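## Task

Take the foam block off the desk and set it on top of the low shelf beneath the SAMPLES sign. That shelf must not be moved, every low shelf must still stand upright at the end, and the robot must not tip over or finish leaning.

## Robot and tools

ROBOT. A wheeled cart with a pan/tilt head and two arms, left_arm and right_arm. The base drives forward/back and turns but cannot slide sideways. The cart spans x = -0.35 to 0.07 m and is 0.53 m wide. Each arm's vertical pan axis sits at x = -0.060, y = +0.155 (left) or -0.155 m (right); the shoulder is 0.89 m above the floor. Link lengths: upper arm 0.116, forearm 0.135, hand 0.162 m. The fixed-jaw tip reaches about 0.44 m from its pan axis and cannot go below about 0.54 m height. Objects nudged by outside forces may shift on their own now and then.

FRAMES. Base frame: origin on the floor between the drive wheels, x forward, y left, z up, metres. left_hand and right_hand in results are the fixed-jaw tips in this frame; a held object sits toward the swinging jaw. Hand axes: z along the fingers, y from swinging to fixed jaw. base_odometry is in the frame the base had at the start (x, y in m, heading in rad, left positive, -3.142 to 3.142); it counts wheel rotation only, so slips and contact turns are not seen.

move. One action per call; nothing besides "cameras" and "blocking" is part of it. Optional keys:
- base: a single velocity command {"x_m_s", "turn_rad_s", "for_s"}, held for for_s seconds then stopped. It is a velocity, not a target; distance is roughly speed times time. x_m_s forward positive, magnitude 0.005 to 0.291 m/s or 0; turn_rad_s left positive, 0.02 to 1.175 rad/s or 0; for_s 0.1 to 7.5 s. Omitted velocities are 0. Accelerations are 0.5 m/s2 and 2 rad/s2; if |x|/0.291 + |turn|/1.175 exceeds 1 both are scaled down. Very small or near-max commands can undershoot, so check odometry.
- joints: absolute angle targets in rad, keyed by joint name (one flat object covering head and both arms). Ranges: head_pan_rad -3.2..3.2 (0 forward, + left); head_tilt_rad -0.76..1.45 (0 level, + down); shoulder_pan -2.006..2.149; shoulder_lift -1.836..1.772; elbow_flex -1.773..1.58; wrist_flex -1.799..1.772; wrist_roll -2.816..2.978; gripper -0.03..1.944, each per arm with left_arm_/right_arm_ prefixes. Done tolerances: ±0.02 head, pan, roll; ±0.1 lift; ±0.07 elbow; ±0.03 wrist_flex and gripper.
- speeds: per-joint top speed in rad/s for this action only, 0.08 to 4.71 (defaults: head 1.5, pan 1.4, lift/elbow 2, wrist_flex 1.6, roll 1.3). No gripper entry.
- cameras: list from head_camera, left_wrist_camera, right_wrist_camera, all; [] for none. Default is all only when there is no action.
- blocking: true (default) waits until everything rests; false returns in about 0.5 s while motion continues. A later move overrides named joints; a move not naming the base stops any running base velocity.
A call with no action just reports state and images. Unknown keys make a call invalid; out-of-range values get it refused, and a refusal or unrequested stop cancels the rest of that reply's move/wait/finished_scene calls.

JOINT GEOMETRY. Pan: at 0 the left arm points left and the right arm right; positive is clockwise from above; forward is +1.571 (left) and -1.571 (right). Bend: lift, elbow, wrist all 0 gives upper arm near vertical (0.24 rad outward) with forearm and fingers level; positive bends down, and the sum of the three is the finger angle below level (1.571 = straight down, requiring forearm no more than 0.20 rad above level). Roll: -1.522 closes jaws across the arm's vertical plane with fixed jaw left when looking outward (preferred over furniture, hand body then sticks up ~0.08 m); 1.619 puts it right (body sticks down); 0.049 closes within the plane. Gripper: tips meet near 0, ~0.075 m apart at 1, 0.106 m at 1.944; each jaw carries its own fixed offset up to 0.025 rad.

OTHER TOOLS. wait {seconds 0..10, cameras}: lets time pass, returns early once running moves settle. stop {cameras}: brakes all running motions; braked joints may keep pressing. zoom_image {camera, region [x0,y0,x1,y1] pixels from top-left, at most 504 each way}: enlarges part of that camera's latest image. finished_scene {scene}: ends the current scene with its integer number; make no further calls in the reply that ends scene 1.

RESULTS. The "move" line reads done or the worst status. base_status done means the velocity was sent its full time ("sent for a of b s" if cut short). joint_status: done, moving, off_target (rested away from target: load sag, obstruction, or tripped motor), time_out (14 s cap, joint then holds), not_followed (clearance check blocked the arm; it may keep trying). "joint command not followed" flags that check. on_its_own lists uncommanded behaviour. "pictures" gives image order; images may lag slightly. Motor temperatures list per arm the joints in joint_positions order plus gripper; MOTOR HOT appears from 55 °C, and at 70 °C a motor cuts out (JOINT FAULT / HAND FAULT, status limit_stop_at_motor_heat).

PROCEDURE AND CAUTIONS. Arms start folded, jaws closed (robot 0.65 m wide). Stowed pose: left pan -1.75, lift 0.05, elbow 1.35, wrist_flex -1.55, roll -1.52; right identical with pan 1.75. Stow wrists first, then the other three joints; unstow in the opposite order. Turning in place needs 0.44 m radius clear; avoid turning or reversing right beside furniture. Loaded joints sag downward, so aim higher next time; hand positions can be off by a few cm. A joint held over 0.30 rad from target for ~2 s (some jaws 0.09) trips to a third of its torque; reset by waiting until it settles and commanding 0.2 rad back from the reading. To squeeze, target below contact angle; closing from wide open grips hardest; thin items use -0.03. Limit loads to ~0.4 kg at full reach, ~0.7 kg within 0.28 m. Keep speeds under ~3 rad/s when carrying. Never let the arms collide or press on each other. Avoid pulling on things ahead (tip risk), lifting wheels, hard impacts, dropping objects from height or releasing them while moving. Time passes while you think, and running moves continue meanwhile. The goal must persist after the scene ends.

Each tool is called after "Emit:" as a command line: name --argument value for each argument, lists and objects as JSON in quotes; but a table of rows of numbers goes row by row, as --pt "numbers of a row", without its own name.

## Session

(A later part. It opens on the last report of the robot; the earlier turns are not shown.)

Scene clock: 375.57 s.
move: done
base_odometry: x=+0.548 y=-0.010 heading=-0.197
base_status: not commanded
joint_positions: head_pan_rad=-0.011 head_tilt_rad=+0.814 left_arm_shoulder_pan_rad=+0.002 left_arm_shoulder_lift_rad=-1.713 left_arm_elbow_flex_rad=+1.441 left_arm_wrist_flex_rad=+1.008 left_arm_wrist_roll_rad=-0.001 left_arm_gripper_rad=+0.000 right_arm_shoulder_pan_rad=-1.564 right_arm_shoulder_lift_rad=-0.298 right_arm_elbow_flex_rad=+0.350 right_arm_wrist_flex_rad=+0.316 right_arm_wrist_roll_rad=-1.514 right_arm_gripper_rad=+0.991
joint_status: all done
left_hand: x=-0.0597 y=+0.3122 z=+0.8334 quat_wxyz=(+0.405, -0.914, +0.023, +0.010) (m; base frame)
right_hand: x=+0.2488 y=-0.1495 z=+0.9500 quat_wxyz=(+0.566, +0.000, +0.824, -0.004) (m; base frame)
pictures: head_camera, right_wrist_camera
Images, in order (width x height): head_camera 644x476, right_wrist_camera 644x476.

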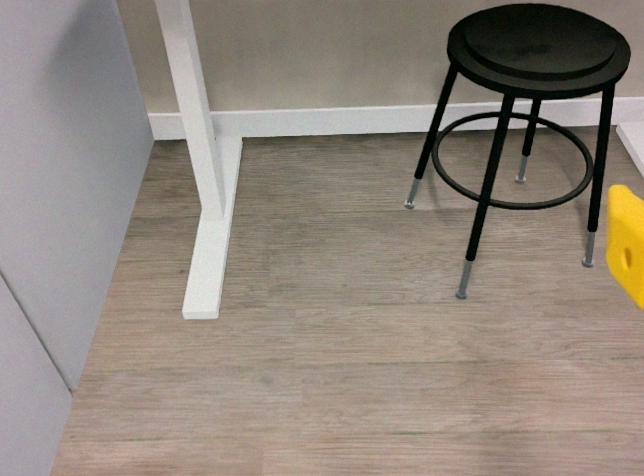

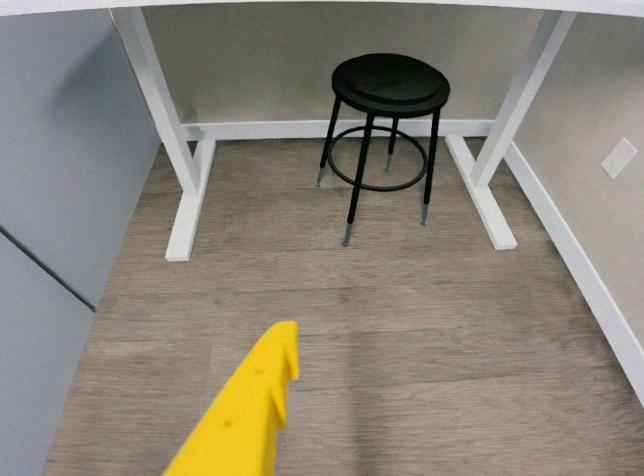

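Emit:
move --base '{"turn_rad_s": -0.3, "for_s": 0.62}'

Emit:
move --base '{"x_m_s": 0.2, "for_s": 3.0}'

Emit:
move --base '{"turn_rad_s": 0.3, "for_s": 0.67}' --cameras '["head_camera", "right_wrist_camera"]'

Scene clock: 386.03 s.
move: done
base_odometry: x=+0.548 y=-0.010 heading=-0.390
base_status: done (sent for 0.63 of 0.63 s)
joint_positions: head_pan_rad=-0.011 head_tilt_rad=+0.814 left_arm_shoulder_pan_rad=+0.002 left_arm_shoulder_lift_rad=-1.713 left_arm_elbow_flex_rad=+1.441 left_arm_wrist_flex_rad=+1.008 left_arm_wrist_roll_rad=-0.001 left_arm_gripper_rad=+0.000 right_arm_shoulder_pan_rad=-1.568 right_arm_shoulder_lift_rad=-0.298 right_arm_elbow_flex_rad=+0.350 right_arm_wrist_flex_rad=+0.316 right_arm_wrist_roll_rad=-1.514 right_arm_gripper_rad=+0.991
joint_status: not commanded
left_hand: x=-0.0597 y=+0.3122 z=+0.8334 quat_wxyz=(+0.405, -0.914, +0.023, +0.010) (m; base frame)
right_hand: x=+0.2488 y=-0.1481 z=+0.9500 quat_wxyz=(+0.566, -0.002, +0.824, -0.003) (m; base frame)
pictures: none

Scene clock: 390.03 s.
move: done
base_odometry: x=+1.103 y=-0.240 heading=-0.391
base_status: done (sent for 3 of 3 s)
joint_positions: head_pan_rad=-0.011 head_tilt_rad=+0.814 left_arm_shoulder_pan_rad=-0.004 left_arm_shoulder_lift_rad=-1.713 left_arm_elbow_flex_rad=+1.441 left_arm_wrist_flex_rad=+1.008 left_arm_wrist_roll_rad=-0.001 left_arm_gripper_rad=+0.000 right_arm_shoulder_pan_rad=-1.568 right_arm_shoulder_lift_rad=-0.298 right_arm_elbow_flex_rad=+0.350 right_arm_wrist_flex_rad=+0.316 right_arm_wrist_roll_rad=-1.514 right_arm_gripper_rad=+0.991
joint_status: not commanded
left_hand: x=-0.0607 y=+0.3122 z=+0.8334 quat_wxyz=(+0.405, -0.914, +0.021, +0.011) (m; base frame)
right_hand: x=+0.2488 y=-0.1481 z=+0.9500 quat_wxyz=(+0.566, -0.002, +0.824, -0.003) (m; base frame)
pictures: none

Scene clock: 391.30 s.
move: done
base_odometry: x=+1.104 y=-0.240 heading=-0.189
base_status: done (sent for 0.67 of 0.67 s)
joint_positions: head_pan_rad=-0.011 head_tilt_rad=+0.814 left_arm_shoulder_pan_rad=-0.001 left_arm_shoulder_lift_rad=-1.713 left_arm_elbow_flex_rad=+1.441 left_arm_wrist_flex_rad=+1.008 left_arm_wrist_roll_rad=-0.001 left_arm_gripper_rad=+0.000 right_arm_shoulder_pan_rad=-1.573 right_arm_shoulder_lift_rad=-0.298 right_arm_elbow_flex_rad=+0.350 right_arm_wrist_flex_rad=+0.316 right_arm_wrist_roll_rad=-1.514 right_arm_gripper_rad=+0.991
joint_status: not commanded
left_hand: x=-0.0602 y=+0.3122 z=+0.8334 quat_wxyz=(+0.405, -0.914, +0.022, +0.010) (m; base frame)
right_hand: x=+0.2488 y=-0.1467 z=+0.9500 quat_wxyz=(+0.566, -0.004, +0.824, -0.002) (m; base frame)
pictures: head_camera, right_wrist_camera
Images, in order (width x height): head_camera 644x476, right_wrist_camera 644x476.

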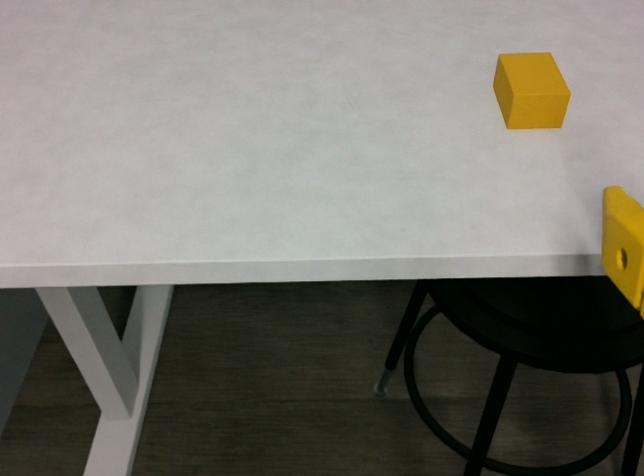

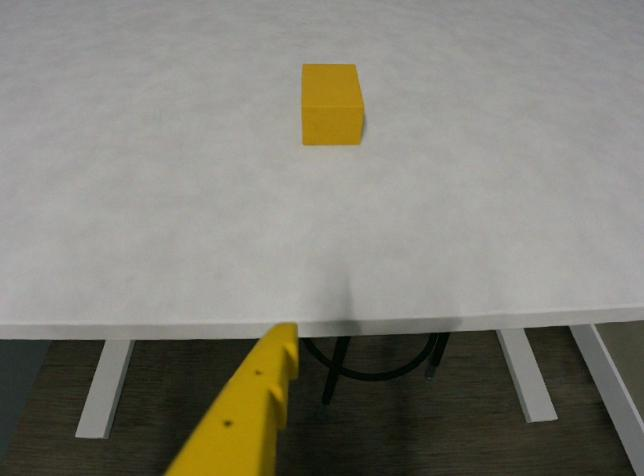

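Emit:
move --base '{"x_m_s": 0.1, "for_s": 2.0}' --cameras '["head_camera", "right_wrist_camera"]'

Scene clock: 409.97 s.
move: done
base_odometry: x=+1.300 y=-0.277 heading=-0.188
base_status: done (sent for 2 of 2 s)
joint_positions: head_pan_rad=-0.011 head_tilt_rad=+0.814 left_arm_shoulder_pan_rad=-0.004 left_arm_shoulder_lift_rad=-1.713 left_arm_elbow_flex_rad=+1.441 left_arm_wrist_flex_rad=+1.008 left_arm_wrist_roll_rad=-0.001 left_arm_gripper_rad=+0.000 right_arm_shoulder_pan_rad=-1.573 right_arm_shoulder_lift_rad=-0.298 right_arm_elbow_flex_rad=+0.350 right_arm_wrist_flex_rad=+0.316 right_arm_wrist_roll_rad=-1.514 right_arm_gripper_rad=+0.991
joint_status: not commanded
left_hand: x=-0.0607 y=+0.3122 z=+0.8334 quat_wxyz=(+0.405, -0.914, +0.021, +0.011) (m; base frame)
right_hand: x=+0.2488 y=-0.1467 z=+0.9500 quat_wxyz=(+0.566, -0.004, +0.824, -0.002) (m; base frame)
pictures: head_camera, right_wrist_camera
Images, in order (width x height): head_camera 644x476, right_wrist_camera 644x476.

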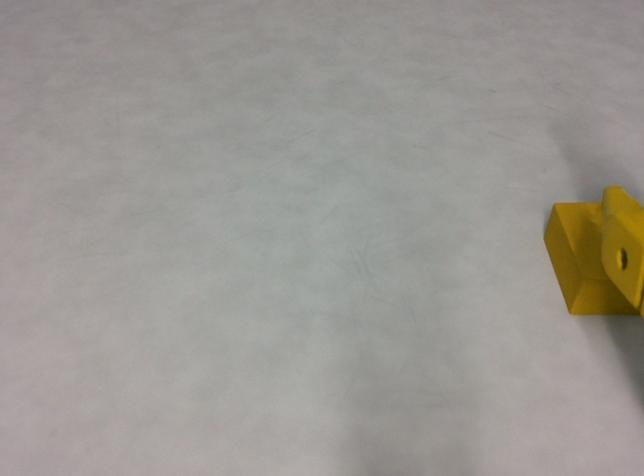

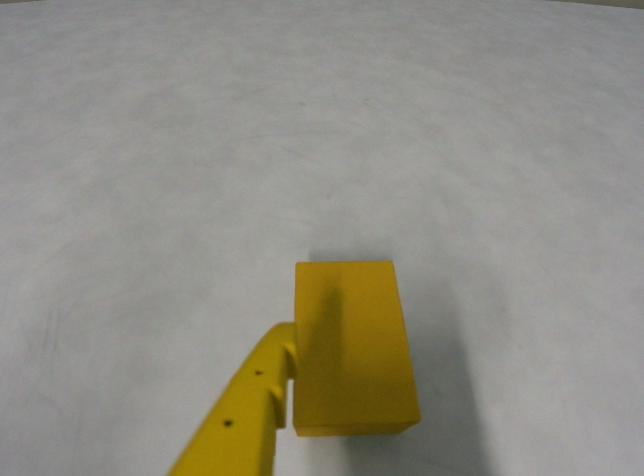

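Emit:
move --joints '{"right_arm_shoulder_lift_rad": 0.254, "right_arm_elbow_flex_rad": -0.075, "right_arm_wrist_flex_rad": 0.321}' --speeds '{"right_arm_shoulder_lift_rad": 0.4, "right_arm_elbow_flex_rad": 0.4}' --cameras '["head_camera", "right_wrist_camera"]'

Scene clock: 436.27 s.
move: done
base_odometry: x=+1.300 y=-0.277 heading=-0.188
base_status: not commanded
joint_positions: head_pan_rad=-0.011 head_tilt_rad=+0.814 left_arm_shoulder_pan_rad=-0.006 left_arm_shoulder_lift_rad=-1.713 left_arm_elbow_flex_rad=+1.441 left_arm_wrist_flex_rad=+1.008 left_arm_wrist_roll_rad=-0.001 left_arm_gripper_rad=+0.000 right_arm_shoulder_pan_rad=-1.574 right_arm_shoulder_lift_rad=+0.253 right_arm_elbow_flex_rad=-0.050 right_arm_wrist_flex_rad=+0.313 right_arm_wrist_roll_rad=-1.526 right_arm_gripper_rad=+0.991
joint_status: all done
left_hand: x=-0.0609 y=+0.3122 z=+0.8334 quat_wxyz=(+0.405, -0.914, +0.020, +0.011) (m; base frame)
right_hand: x=+0.2984 y=-0.1460 z=+0.8948 quat_wxyz=(+0.504, +0.000, +0.864, +0.002) (m; base frame)
pictures: head_camera, right_wrist_camera
Images, in order (width x height): head_camera 644x476, right_wrist_camera 644x476.

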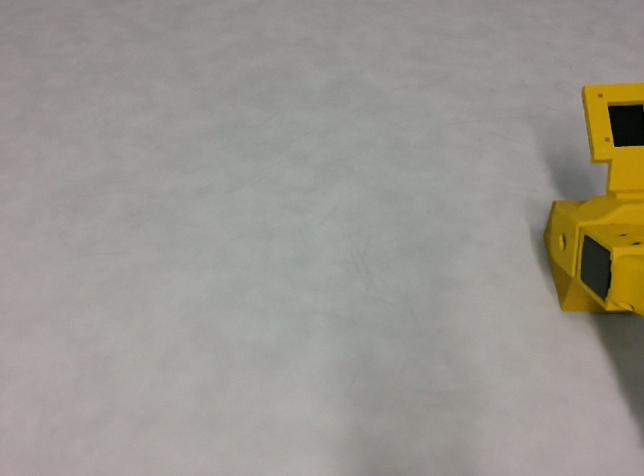

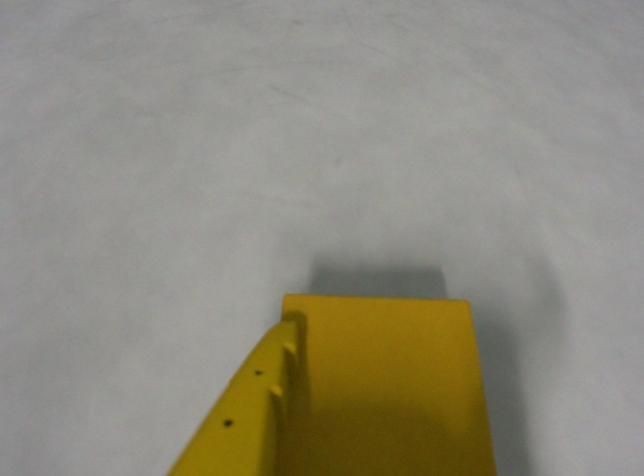

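Emit:
move --joints '{"right_arm_shoulder_pan_rad": -1.64, "right_arm_gripper_rad": 1.3}' --speeds '{"right_arm_shoulder_pan_rad": 0.3}' --cameras '["head_camera", "right_wrist_camera"]'

Scene clock: 461.20 s.
move: done
base_odometry: x=+1.300 y=-0.277 heading=-0.188
base_status: not commanded
joint_positions: head_pan_rad=-0.011 head_tilt_rad=+0.814 left_arm_shoulder_pan_rad=-0.006 left_arm_shoulder_lift_rad=-1.713 left_arm_elbow_flex_rad=+1.441 left_arm_wrist_flex_rad=+1.008 left_arm_wrist_roll_rad=-0.001 left_arm_gripper_rad=+0.000 right_arm_shoulder_pan_rad=-1.633 right_arm_shoulder_lift_rad=+0.265 right_arm_elbow_flex_rad=-0.050 right_arm_wrist_flex_rad=+0.319 right_arm_wrist_roll_rad=-1.526 right_arm_gripper_rad=+1.290
joint_status: all done
left_hand: x=-0.0609 y=+0.3122 z=+0.8334 quat_wxyz=(+0.405, -0.914, +0.020, +0.011) (m; base frame)
right_hand: x=+0.2968 y=-0.1252 z=+0.8899 quat_wxyz=(+0.495, -0.025, +0.868, +0.016) (m; base frame)
pictures: head_camera, right_wrist_camera
Images, in order (width x height): head_camera 644x476, right_wrist_camera 644x476.

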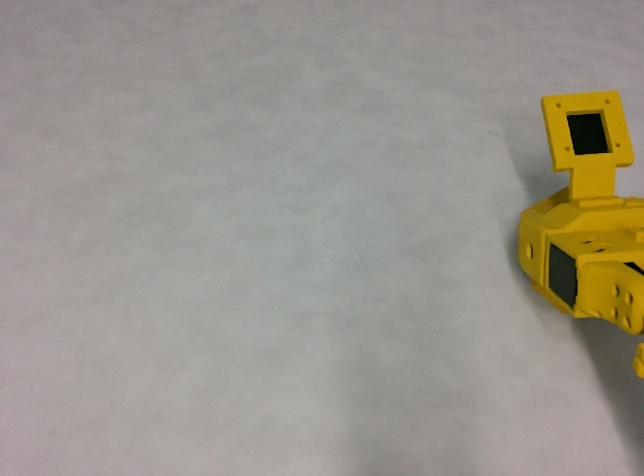

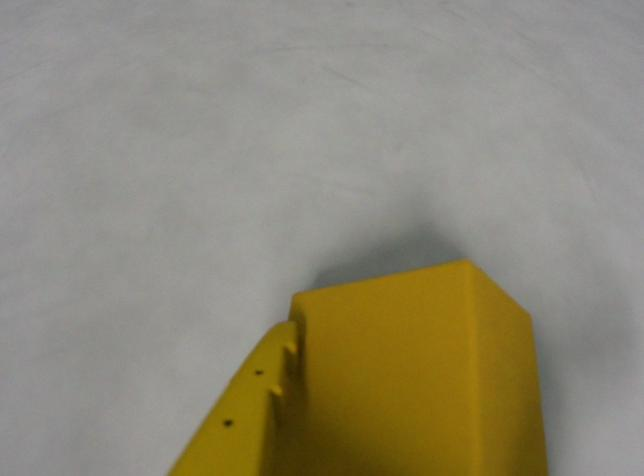

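Emit:
zoom_image --camera "right_wrist_camera" --region '[140, 200, 644, 476]'

Emit:
zoom_image --camera "head_camera" --region '[444, 60, 644, 400]'

Scaled by 1.000.

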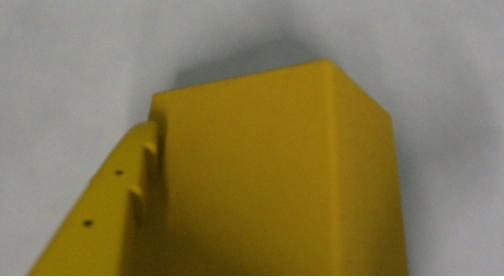

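Scaled by 1.482.

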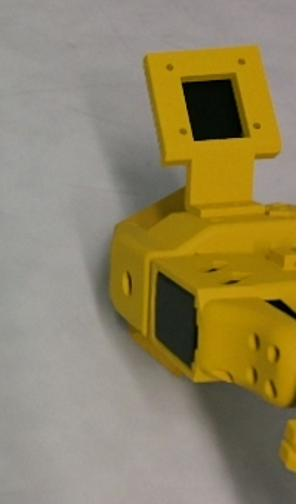

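Emit:
move --joints '{"right_arm_shoulder_lift_rad": 0.1}' --speeds '{"right_arm_shoulder_lift_rad": 0.2}' --cameras '["head_camera", "right_wrist_camera"]'

Scene clock: 502.87 s.
move: done
base_odometry: x=+1.300 y=-0.277 heading=-0.188
base_status: not commanded
joint_positions: head_pan_rad=-0.011 head_tilt_rad=+0.814 left_arm_shoulder_pan_rad=-0.006 left_arm_shoulder_lift_rad=-1.713 left_arm_elbow_flex_rad=+1.441 left_arm_wrist_flex_rad=+1.008 left_arm_wrist_roll_rad=-0.001 left_arm_gripper_rad=+0.000 right_arm_shoulder_pan_rad=-1.633 right_arm_shoulder_lift_rad=+0.162 right_arm_elbow_flex_rad=-0.050 right_arm_wrist_flex_rad=+0.319 right_arm_wrist_roll_rad=-1.526 right_arm_gripper_rad=+1.290
joint_status: all done
left_hand: x=-0.0609 y=+0.3122 z=+0.8334 quat_wxyz=(+0.405, -0.914, +0.020, +0.011) (m; base frame)
right_hand: x=+0.2955 y=-0.1253 z=+0.9235 quat_wxyz=(+0.539, -0.024, +0.842, +0.018) (m; base frame)
pictures: head_camera, right_wrist_camera
Images, in order (width x height): head_camera 644x476, right_wrist_camera 644x476.

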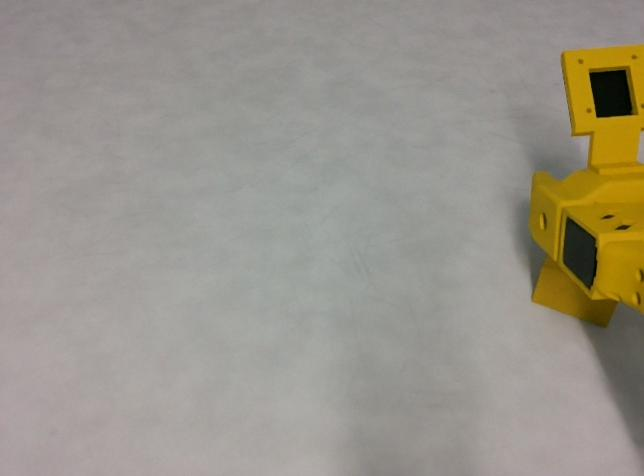

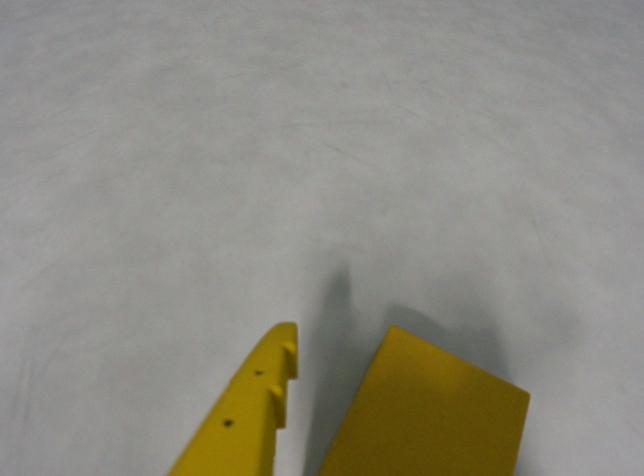

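Emit:
move --joints '{"right_arm_shoulder_pan_rad": -1.95, "right_arm_gripper_rad": 0.6}' --speeds '{"right_arm_shoulder_pan_rad": 0.5}'

Emit:
move --joints '{"right_arm_shoulder_lift_rad": 0.327, "right_arm_elbow_flex_rad": 0.02, "right_arm_wrist_flex_rad": 0.124}' --speeds '{"right_arm_shoulder_lift_rad": 0.2, "right_arm_elbow_flex_rad": 0.2, "right_arm_wrist_flex_rad": 0.2}' --cameras '["head_camera", "right_wrist_camera"]'

Scene clock: 529.47 s.
move: done
base_odometry: x=+1.300 y=-0.277 heading=-0.188
base_status: not commanded
joint_positions: head_pan_rad=-0.011 head_tilt_rad=+0.814 left_arm_shoulder_pan_rad=-0.006 left_arm_shoulder_lift_rad=-1.713 left_arm_elbow_flex_rad=+1.441 left_arm_wrist_flex_rad=+1.008 left_arm_wrist_roll_rad=-0.001 left_arm_gripper_rad=+0.000 right_arm_shoulder_pan_rad=-1.944 right_arm_shoulder_lift_rad=+0.162 right_arm_elbow_flex_rad=-0.050 right_arm_wrist_flex_rad=+0.319 right_arm_wrist_roll_rad=-1.526 right_arm_gripper_rad=+0.607
joint_status: all done
left_hand: x=-0.0609 y=+0.3122 z=+0.8334 quat_wxyz=(+0.405, -0.914, +0.020, +0.011) (m; base frame)
right_hand: x=+0.2692 y=-0.0178 z=+0.9235 quat_wxyz=(+0.530, -0.155, +0.828, +0.101) (m; base frame)
pictures: none

Scene clock: 531.03 s.
move: done
base_odometry: x=+1.300 y=-0.277 heading=-0.188
base_status: not commanded
joint_positions: head_pan_rad=-0.011 head_tilt_rad=+0.814 left_arm_shoulder_pan_rad=-0.006 left_arm_shoulder_lift_rad=-1.713 left_arm_elbow_flex_rad=+1.441 left_arm_wrist_flex_rad=+1.008 left_arm_wrist_roll_rad=-0.001 left_arm_gripper_rad=+0.000 right_arm_shoulder_pan_rad=-1.944 right_arm_shoulder_lift_rad=+0.338 right_arm_elbow_flex_rad=+0.023 right_arm_wrist_flex_rad=+0.140 right_arm_wrist_roll_rad=-1.526 right_arm_gripper_rad=+0.607
joint_status: all done
left_hand: x=-0.0609 y=+0.3122 z=+0.8334 quat_wxyz=(+0.405, -0.914, +0.020, +0.011) (m; base frame)
right_hand: x=+0.2751 y=-0.0155 z=+0.8707 quat_wxyz=(+0.501, -0.158, +0.846, +0.096) (m; base frame)
pictures: head_camera, right_wrist_camera
Images, in order (width x height): head_camera 644x476, right_wrist_camera 644x476.

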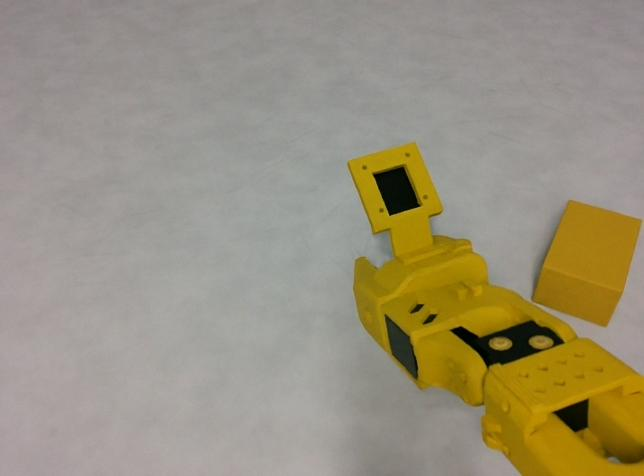

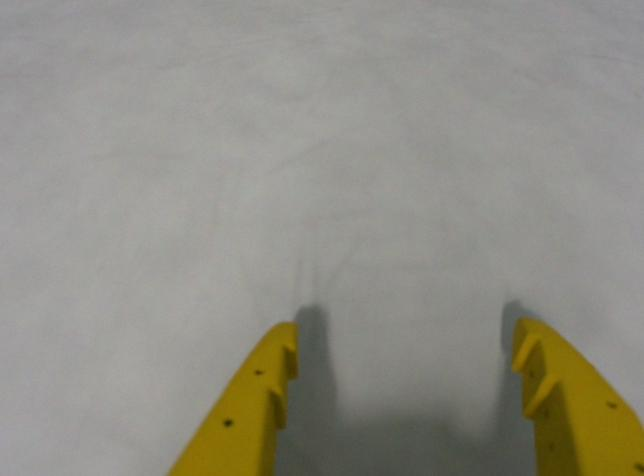

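Emit:
move --joints '{"right_arm_shoulder_lift_rad": 0.365}' --speeds '{"right_arm_shoulder_lift_rad": 0.1}' --cameras '["right_wrist_camera"]'

Emit:
move --joints '{"right_arm_shoulder_lift_rad": 0.395}' --speeds '{"right_arm_shoulder_lift_rad": 0.1}' --cameras '["right_wrist_camera"]'

Scene clock: 539.47 s.
move: done
base_odometry: x=+1.300 y=-0.277 heading=-0.188
base_status: not commanded
joint_positions: head_pan_rad=-0.011 head_tilt_rad=+0.814 left_arm_shoulder_pan_rad=-0.006 left_arm_shoulder_lift_rad=-1.713 left_arm_elbow_flex_rad=+1.441 left_arm_wrist_flex_rad=+1.008 left_arm_wrist_roll_rad=-0.001 left_arm_gripper_rad=+0.000 right_arm_shoulder_pan_rad=-1.944 right_arm_shoulder_lift_rad=+0.369 right_arm_elbow_flex_rad=+0.023 right_arm_wrist_flex_rad=+0.133 right_arm_wrist_roll_rad=-1.526 right_arm_gripper_rad=+0.607
joint_status: all done
left_hand: x=-0.0609 y=+0.3122 z=+0.8334 quat_wxyz=(+0.405, -0.914, +0.020, +0.011) (m; base frame)
right_hand: x=+0.2747 y=-0.0156 z=+0.8614 quat_wxyz=(+0.490, -0.159, +0.852, +0.094) (m; base frame)
pictures: right_wrist_camera
Images, in order (width x height): right_wrist_camera 644x476.

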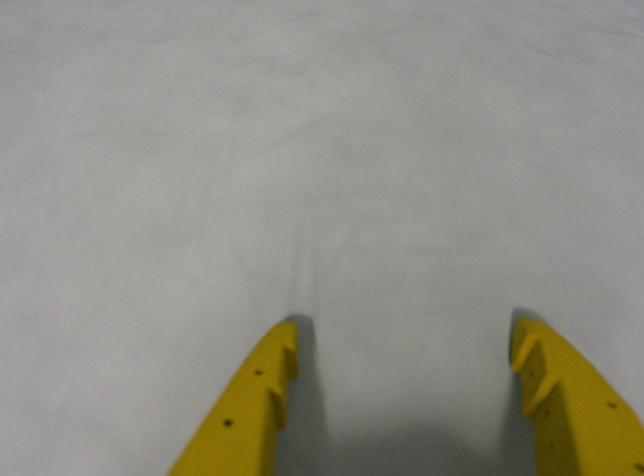

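Scene clock: 540.17 s.
move: done
base_odometry: x=+1.300 y=-0.277 heading=-0.188
base_status: not commanded
joint_positions: head_pan_rad=-0.011 head_tilt_rad=+0.814 left_arm_shoulder_pan_rad=-0.006 left_arm_shoulder_lift_rad=-1.713 left_arm_elbow_flex_rad=+1.441 left_arm_wrist_flex_rad=+1.008 left_arm_wrist_roll_rad=-0.001 left_arm_gripper_rad=+0.000 right_arm_shoulder_pan_rad=-1.943 right_arm_shoulder_lift_rad=+0.383 right_arm_elbow_flex_rad=+0.016 right_arm_wrist_flex_rad=+0.124 right_arm_wrist_roll_rad=-1.526 right_arm_gripper_rad=+0.607
joint_status: all done
left_hand: x=-0.0609 y=+0.3122 z=+0.8334 quat_wxyz=(+0.405, -0.914, +0.020, +0.011) (m; base frame)
right_hand: x=+0.2761 y=-0.0157 z=+0.8601 quat_wxyz=(+0.492, -0.158, +0.851, +0.093) (m; base frame)
pictures: right_wrist_camera
Images, in order (width x height): right_wrist_camera 644x476.

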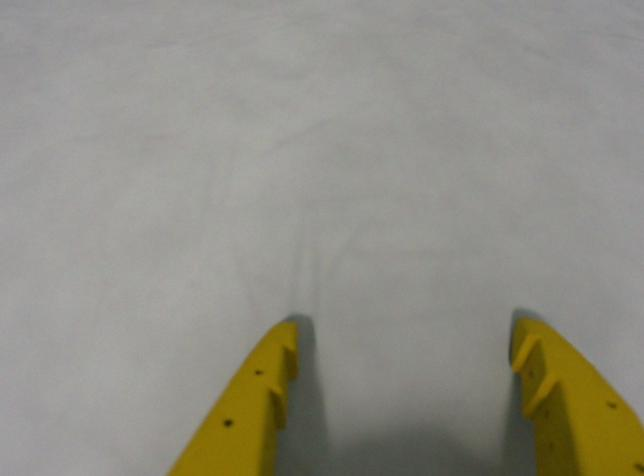

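Emit:
move --joints '{"right_arm_shoulder_lift_rad": 0.05, "right_arm_elbow_flex_rad": 0.1, "right_arm_wrist_flex_rad": 0.12}' --speeds '{"right_arm_shoulder_lift_rad": 0.4}'

Emit:
move --joints '{"right_arm_shoulder_pan_rad": -1.69, "right_arm_gripper_rad": 1.5}' --speeds '{"right_arm_shoulder_pan_rad": 0.5}' --cameras '["head_camera", "right_wrist_camera"]'

Scene clock: 594.27 s.
move: done
base_odometry: x=+1.300 y=-0.277 heading=-0.188
base_status: not commanded
joint_positions: head_pan_rad=-0.011 head_tilt_rad=+0.814 left_arm_shoulder_pan_rad=-0.006 left_arm_shoulder_lift_rad=-1.713 left_arm_elbow_flex_rad=+1.441 left_arm_wrist_flex_rad=+1.008 left_arm_wrist_roll_rad=-0.001 left_arm_gripper_rad=+0.000 right_arm_shoulder_pan_rad=-1.944 right_arm_shoulder_lift_rad=+0.111 right_arm_elbow_flex_rad=+0.103 right_arm_wrist_flex_rad=+0.126 right_arm_wrist_roll_rad=-1.526 right_arm_gripper_rad=+0.607
joint_status: all done
left_hand: x=-0.0609 y=+0.3122 z=+0.8334 quat_wxyz=(+0.405, -0.914, +0.020, +0.011) (m; base frame)
right_hand: x=+0.2677 y=-0.0184 z=+0.9254 quat_wxyz=(+0.567, -0.150, +0.803, +0.108) (m; base frame)
pictures: none

Scene clock: 595.53 s.
move: done
base_odometry: x=+1.300 y=-0.277 heading=-0.188
base_status: not commanded
joint_positions: head_pan_rad=-0.011 head_tilt_rad=+0.814 left_arm_shoulder_pan_rad=-0.006 left_arm_shoulder_lift_rad=-1.713 left_arm_elbow_flex_rad=+1.441 left_arm_wrist_flex_rad=+1.008 left_arm_wrist_roll_rad=-0.001 left_arm_gripper_rad=+0.000 right_arm_shoulder_pan_rad=-1.697 right_arm_shoulder_lift_rad=+0.111 right_arm_elbow_flex_rad=+0.103 right_arm_wrist_flex_rad=+0.126 right_arm_wrist_roll_rad=-1.526 right_arm_gripper_rad=+1.491
joint_status: all done
left_hand: x=-0.0609 y=+0.3122 z=+0.8334 quat_wxyz=(+0.405, -0.914, +0.020, +0.011) (m; base frame)
right_hand: x=+0.2911 y=-0.1026 z=+0.9254 quat_wxyz=(+0.576, -0.050, +0.815, +0.038) (m; base frame)
pictures: head_camera, right_wrist_camera
Images, in order (width x height): head_camera 644x476, right_wrist_camera 644x476.

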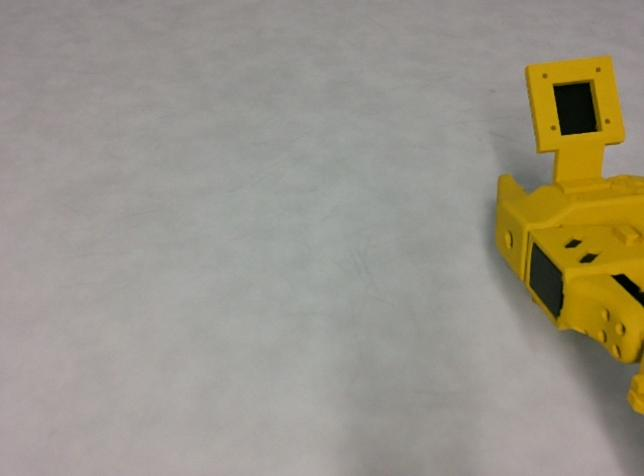

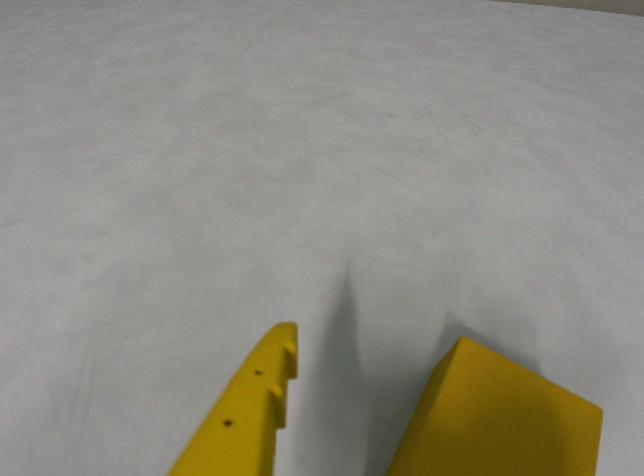

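Emit:
move --joints '{"right_arm_shoulder_pan_rad": -1.64, "right_arm_shoulder_lift_rad": 0.11, "right_arm_elbow_flex_rad": 0.42, "right_arm_wrist_flex_rad": -0.3845, "right_arm_gripper_rad": 1.2}' --speeds '{"right_arm_shoulder_lift_rad": 0.3, "right_arm_elbow_flex_rad": 0.3, "right_arm_wrist_flex_rad": 0.5}' --cameras '["head_camera", "right_wrist_camera"]'

Scene clock: 627.53 s.
Motor temperatures (°C): left_arm=[31 31 30 31 32 28] | right_arm=[29 28 27 27 30 27]
move: done
base_odometry: x=+1.300 y=-0.277 heading=-0.188
base_status: not commanded
joint_positions: head_pan_rad=-0.011 head_tilt_rad=+0.814 left_arm_shoulder_pan_rad=-0.006 left_arm_shoulder_lift_rad=-1.713 left_arm_elbow_flex_rad=+1.441 left_arm_wrist_flex_rad=+1.008 left_arm_wrist_roll_rad=-0.001 left_arm_gripper_rad=+0.000 right_arm_shoulder_pan_rad=-1.645 right_arm_shoulder_lift_rad=+0.118 right_arm_elbow_flex_rad=+0.422 right_arm_wrist_flex_rad=-0.368 right_arm_wrist_roll_rad=-1.526 right_arm_gripper_rad=+1.207
joint_status: all done
left_hand: x=-0.0609 y=+0.3122 z=+0.8334 quat_wxyz=(+0.405, -0.914, +0.020, +0.011) (m; base frame)
right_hand: x=+0.2864 y=-0.1215 z=+0.9101 quat_wxyz=(+0.643, -0.027, +0.765, +0.025) (m; base frame)
pictures: head_camera, right_wrist_camera
Images, in order (width x height): head_camera 644x476, right_wrist_camera 644x476.

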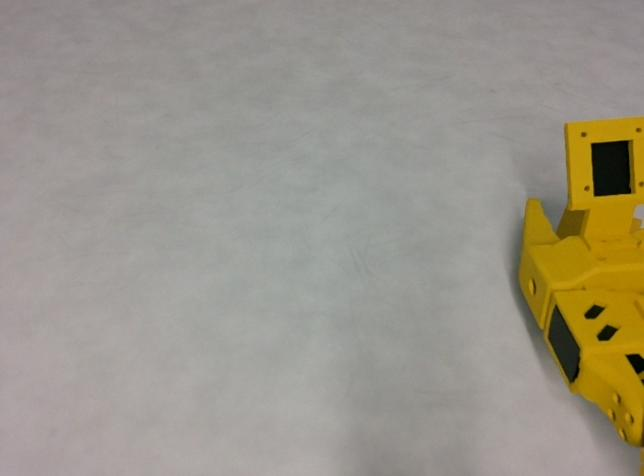

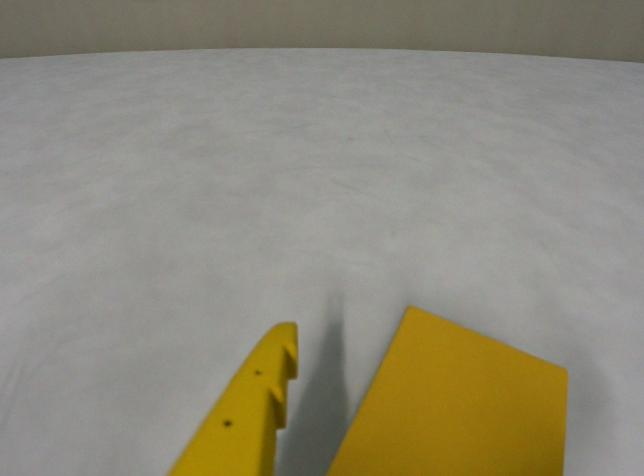

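Emit:
move --joints '{"right_arm_shoulder_lift_rad": 0.25}' --speeds '{"right_arm_shoulder_lift_rad": 0.15}' --cameras '["head_camera", "right_wrist_camera"]'

Scene clock: 634.40 s.
move: done
base_odometry: x=+1.300 y=-0.277 heading=-0.188
base_status: not commanded
joint_positions: head_pan_rad=-0.011 head_tilt_rad=+0.814 left_arm_shoulder_pan_rad=-0.006 left_arm_shoulder_lift_rad=-1.713 left_arm_elbow_flex_rad=+1.441 left_arm_wrist_flex_rad=+1.008 left_arm_wrist_roll_rad=-0.001 left_arm_gripper_rad=+0.000 right_arm_shoulder_pan_rad=-1.643 right_arm_shoulder_lift_rad=+0.254 right_arm_elbow_flex_rad=+0.422 right_arm_wrist_flex_rad=-0.370 right_arm_wrist_roll_rad=-1.526 right_arm_gripper_rad=+1.207
joint_status: all done
left_hand: x=-0.0609 y=+0.3122 z=+0.8334 quat_wxyz=(+0.405, -0.914, +0.020, +0.011) (m; base frame)
right_hand: x=+0.2858 y=-0.1221 z=+0.8669 quat_wxyz=(+0.590, -0.028, +0.806, +0.023) (m; base frame)
pictures: head_camera, right_wrist_camera
Images, in order (width x height): head_camera 644x476, right_wrist_camera 644x476.

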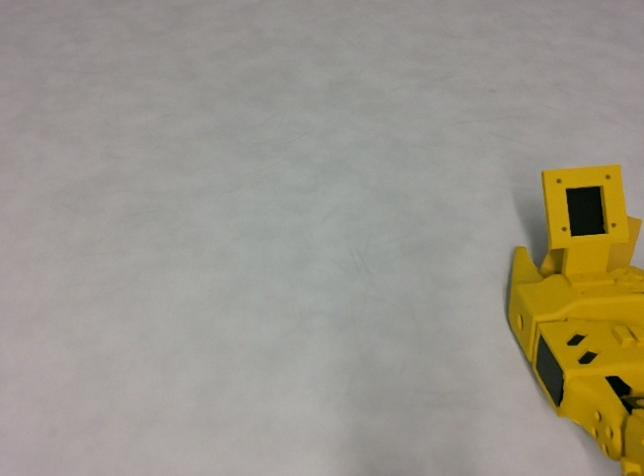

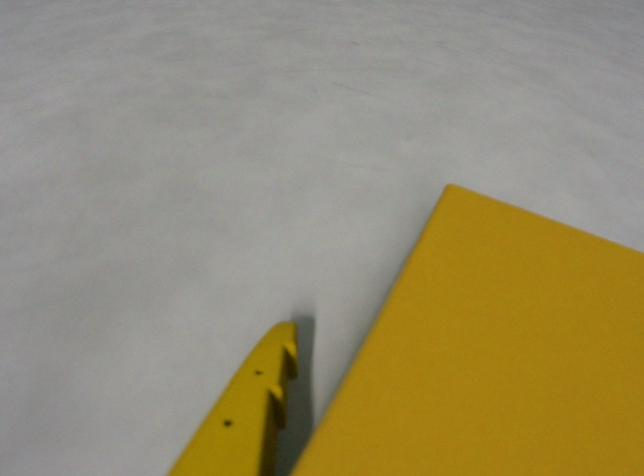

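Emit:
move --joints '{"right_arm_gripper_rad": 0.85}' --cameras '["right_wrist_camera"]'

Emit:
move --joints '{"right_arm_gripper_rad": 0.6}' --cameras '["right_wrist_camera"]'

Scene clock: 642.33 s.
move: off_target
base_odometry: x=+1.300 y=-0.277 heading=-0.188
base_status: not commanded
joint_positions: head_pan_rad=-0.011 head_tilt_rad=+0.814 left_arm_shoulder_pan_rad=-0.006 left_arm_shoulder_lift_rad=-1.713 left_arm_elbow_flex_rad=+1.441 left_arm_wrist_flex_rad=+1.008 left_arm_wrist_roll_rad=-0.001 left_arm_gripper_rad=+0.000 right_arm_shoulder_pan_rad=-1.642 right_arm_shoulder_lift_rad=+0.254 right_arm_elbow_flex_rad=+0.422 right_arm_wrist_flex_rad=-0.373 right_arm_wrist_roll_rad=-1.526 right_arm_gripper_rad=+0.904
joint_status: right_arm_gripper_rad off_target (ended at +0.904, target +0.850)
left_hand: x=-0.0609 y=+0.3122 z=+0.8334 quat_wxyz=(+0.405, -0.914, +0.020, +0.011) (m; base frame)
right_hand: x=+0.2860 y=-0.1226 z=+0.8674 quat_wxyz=(+0.592, -0.027, +0.805, +0.022) (m; base frame)
pictures: right_wrist_camera
Images, in order (width x height): right_wrist_camera 644x476.

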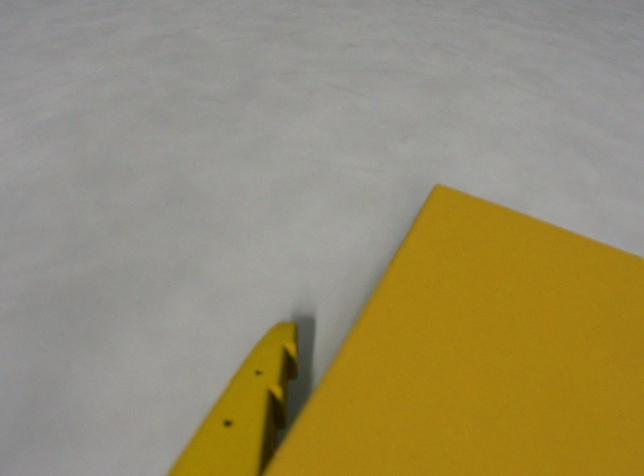

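Scene clock: 642.97 s.
move: off_target
base_odometry: x=+1.300 y=-0.277 heading=-0.188
base_status: not commanded
joint_positions: head_pan_rad=-0.011 head_tilt_rad=+0.814 left_arm_shoulder_pan_rad=-0.006 left_arm_shoulder_lift_rad=-1.713 left_arm_elbow_flex_rad=+1.441 left_arm_wrist_flex_rad=+1.008 left_arm_wrist_roll_rad=-0.001 left_arm_gripper_rad=+0.000 right_arm_shoulder_pan_rad=-1.642 right_arm_shoulder_lift_rad=+0.254 right_arm_elbow_flex_rad=+0.422 right_arm_wrist_flex_rad=-0.374 right_arm_wrist_roll_rad=-1.526 right_arm_gripper_rad=+0.792
joint_status: right_arm_gripper_rad off_target (ended at +0.791, target +0.600)
left_hand: x=-0.0609 y=+0.3122 z=+0.8334 quat_wxyz=(+0.405, -0.914, +0.020, +0.011) (m; base frame)
right_hand: x=+0.2860 y=-0.1226 z=+0.8676 quat_wxyz=(+0.592, -0.027, +0.805, +0.022) (m; base frame)
pictures: right_wrist_camera
Images, in order (width x height): right_wrist_camera 644x476.

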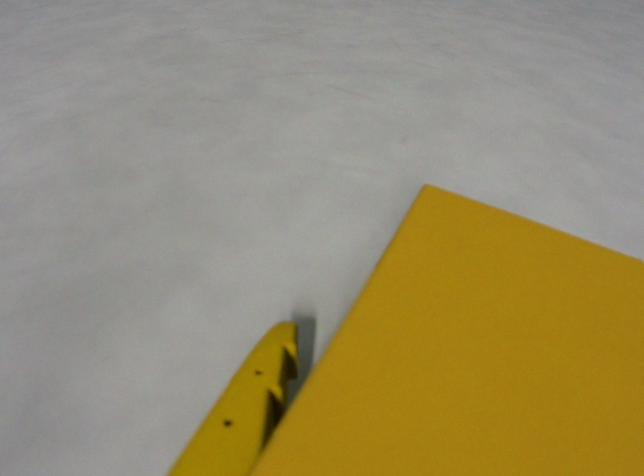

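Emit:
move --joints '{"right_arm_gripper_rad": 1.35}'

Emit:
move --joints '{"right_arm_shoulder_lift_rad": 0.5086, "right_arm_elbow_flex_rad": 0.0247, "right_arm_wrist_flex_rad": -0.233}' --speeds '{"right_arm_shoulder_lift_rad": 0.16, "right_arm_elbow_flex_rad": 0.25, "right_arm_wrist_flex_rad": 0.09}' --cameras '["head_camera", "right_wrist_camera"]'

Scene clock: 658.27 s.
move: done
base_odometry: x=+1.300 y=-0.277 heading=-0.188
base_status: not commanded
joint_positions: head_pan_rad=-0.011 head_tilt_rad=+0.814 left_arm_shoulder_pan_rad=-0.006 left_arm_shoulder_lift_rad=-1.713 left_arm_elbow_flex_rad=+1.441 left_arm_wrist_flex_rad=+1.008 left_arm_wrist_roll_rad=-0.001 left_arm_gripper_rad=+0.000 right_arm_shoulder_pan_rad=-1.650 right_arm_shoulder_lift_rad=+0.257 right_arm_elbow_flex_rad=+0.422 right_arm_wrist_flex_rad=-0.374 right_arm_wrist_roll_rad=-1.526 right_arm_gripper_rad=+1.341
joint_status: all done
left_hand: x=-0.0609 y=+0.3122 z=+0.8334 quat_wxyz=(+0.405, -0.914, +0.020, +0.011) (m; base frame)
right_hand: x=+0.2857 y=-0.1200 z=+0.8667 quat_wxyz=(+0.591, -0.030, +0.806, +0.024) (m; base frame)
pictures: none

Scene clock: 660.37 s.
move: done
base_odometry: x=+1.300 y=-0.277 heading=-0.188
base_status: not commanded
joint_positions: head_pan_rad=-0.011 head_tilt_rad=+0.814 left_arm_shoulder_pan_rad=-0.006 left_arm_shoulder_lift_rad=-1.713 left_arm_elbow_flex_rad=+1.441 left_arm_wrist_flex_rad=+1.008 left_arm_wrist_roll_rad=-0.001 left_arm_gripper_rad=+0.000 right_arm_shoulder_pan_rad=-1.648 right_arm_shoulder_lift_rad=+0.509 right_arm_elbow_flex_rad=+0.052 right_arm_wrist_flex_rad=-0.241 right_arm_wrist_roll_rad=-1.526 right_arm_gripper_rad=+1.341
joint_status: all done
left_hand: x=-0.0609 y=+0.3122 z=+0.8334 quat_wxyz=(+0.405, -0.914, +0.020, +0.011) (m; base frame)
right_hand: x=+0.3172 y=-0.1181 z=+0.8606 quat_wxyz=(+0.585, -0.030, +0.810, +0.024) (m; base frame)
pictures: head_camera, right_wrist_camera
Images, in order (width x height): head_camera 644x476, right_wrist_camera 644x476.

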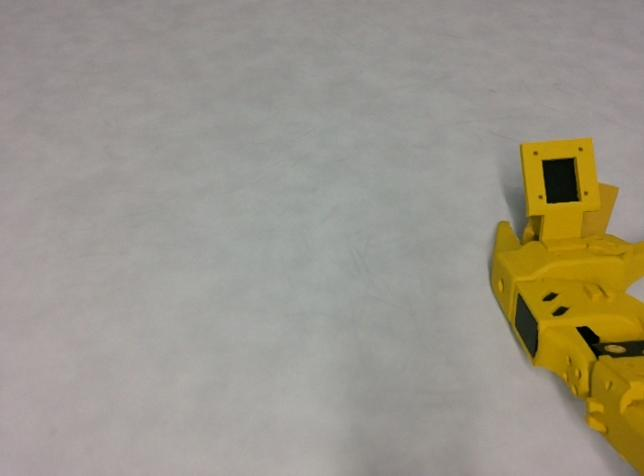

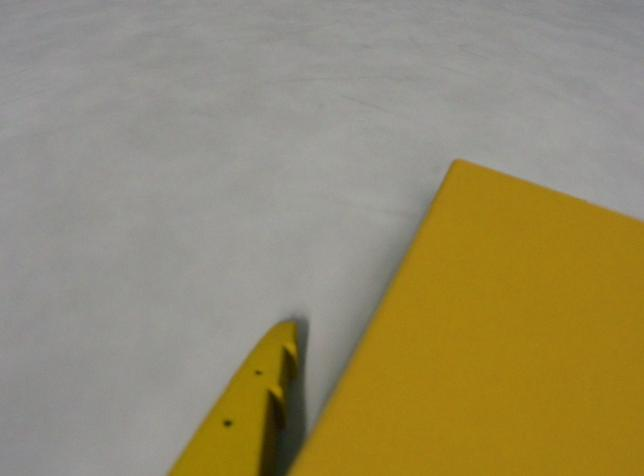

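Emit:
move --joints '{"right_arm_shoulder_lift_rad": 0.2, "right_arm_elbow_flex_rad": 0.1, "right_arm_wrist_flex_rad": 0.2}' --speeds '{"right_arm_shoulder_lift_rad": 0.4, "right_arm_elbow_flex_rad": 0.2, "right_arm_wrist_flex_rad": 0.3}' --cameras '["head_camera", "right_wrist_camera"]'

Scene clock: 678.10 s.
move: done
base_odometry: x=+1.300 y=-0.277 heading=-0.188
base_status: not commanded
joint_positions: head_pan_rad=-0.011 head_tilt_rad=+0.814 left_arm_shoulder_pan_rad=-0.006 left_arm_shoulder_lift_rad=-1.713 left_arm_elbow_flex_rad=+1.441 left_arm_wrist_flex_rad=+1.008 left_arm_wrist_roll_rad=-0.001 left_arm_gripper_rad=+0.000 right_arm_shoulder_pan_rad=-1.648 right_arm_shoulder_lift_rad=+0.263 right_arm_elbow_flex_rad=+0.102 right_arm_wrist_flex_rad=+0.198 right_arm_wrist_roll_rad=-1.526 right_arm_gripper_rad=+1.341
joint_status: all done
left_hand: x=-0.0609 y=+0.3122 z=+0.8334 quat_wxyz=(+0.405, -0.914, +0.020, +0.011) (m; base frame)
right_hand: x=+0.2886 y=-0.1203 z=+0.8663 quat_wxyz=(+0.483, -0.032, +0.875, +0.020) (m; base frame)
pictures: head_camera, right_wrist_camera
Images, in order (width x height): head_camera 644x476, right_wrist_camera 644x476.

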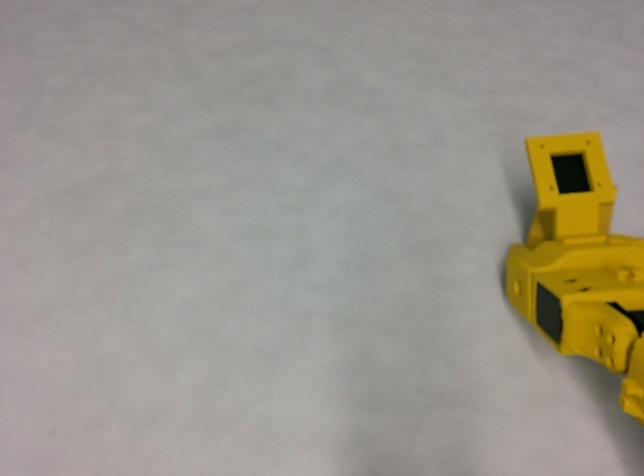

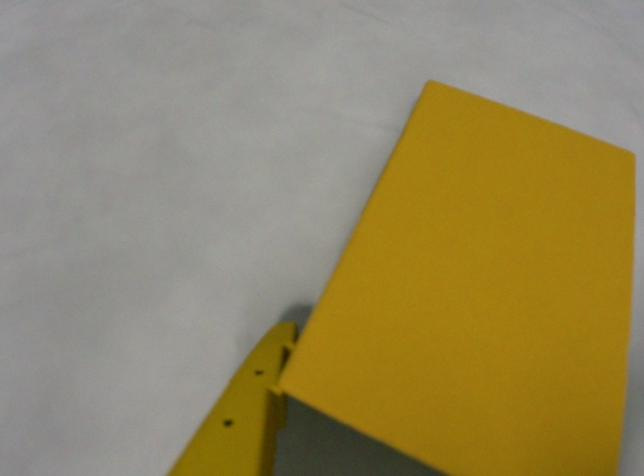

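Emit:
move --joints '{"right_arm_shoulder_pan_rad": -1.672, "right_arm_shoulder_lift_rad": 0.665, "right_arm_elbow_flex_rad": -0.51, "right_arm_wrist_flex_rad": 0.32}' --speeds '{"right_arm_shoulder_lift_rad": 0.2, "right_arm_elbow_flex_rad": 0.3, "right_arm_wrist_flex_rad": 0.08, "right_arm_shoulder_pan_rad": 0.1}' --cameras '["head_camera", "right_wrist_camera"]'

Scene clock: 697.23 s.
move: done
base_odometry: x=+1.300 y=-0.277 heading=-0.188
base_status: not commanded
joint_positions: head_pan_rad=-0.011 head_tilt_rad=+0.814 left_arm_shoulder_pan_rad=-0.006 left_arm_shoulder_lift_rad=-1.713 left_arm_elbow_flex_rad=+1.441 left_arm_wrist_flex_rad=+1.008 left_arm_wrist_roll_rad=-0.001 left_arm_gripper_rad=+0.000 right_arm_shoulder_pan_rad=-1.665 right_arm_shoulder_lift_rad=+0.662 right_arm_elbow_flex_rad=-0.491 right_arm_wrist_flex_rad=+0.314 right_arm_wrist_roll_rad=-1.514 right_arm_gripper_rad=+1.342
joint_status: all done
left_hand: x=-0.0609 y=+0.3122 z=+0.8334 quat_wxyz=(+0.405, -0.914, +0.020, +0.011) (m; base frame)
right_hand: x=+0.3348 y=-0.1100 z=+0.8724 quat_wxyz=(+0.516, -0.044, +0.855, +0.022) (m; base frame)
pictures: head_camera, right_wrist_camera
Images, in order (width x height): head_camera 644x476, right_wrist_camera 644x476.

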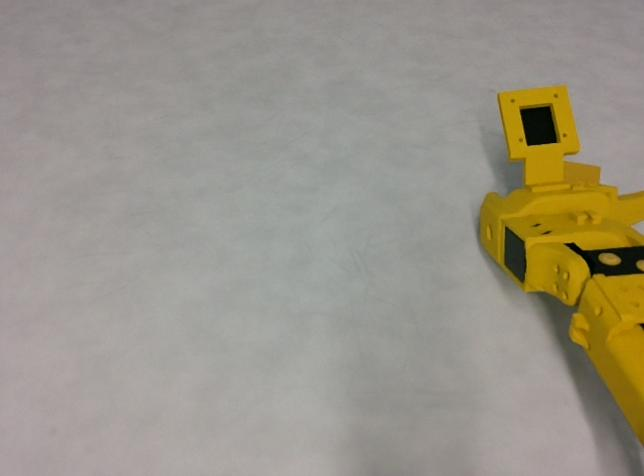

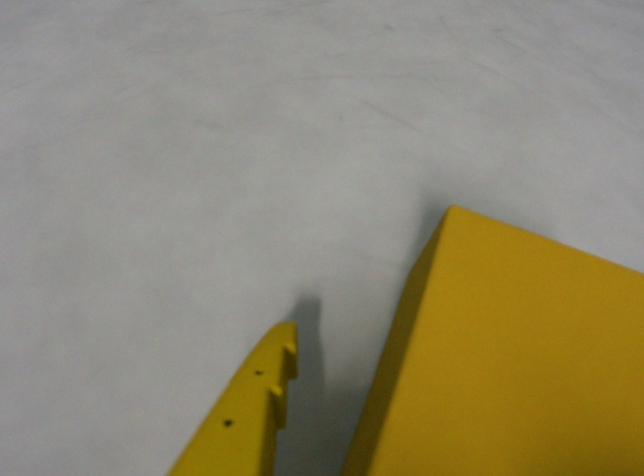

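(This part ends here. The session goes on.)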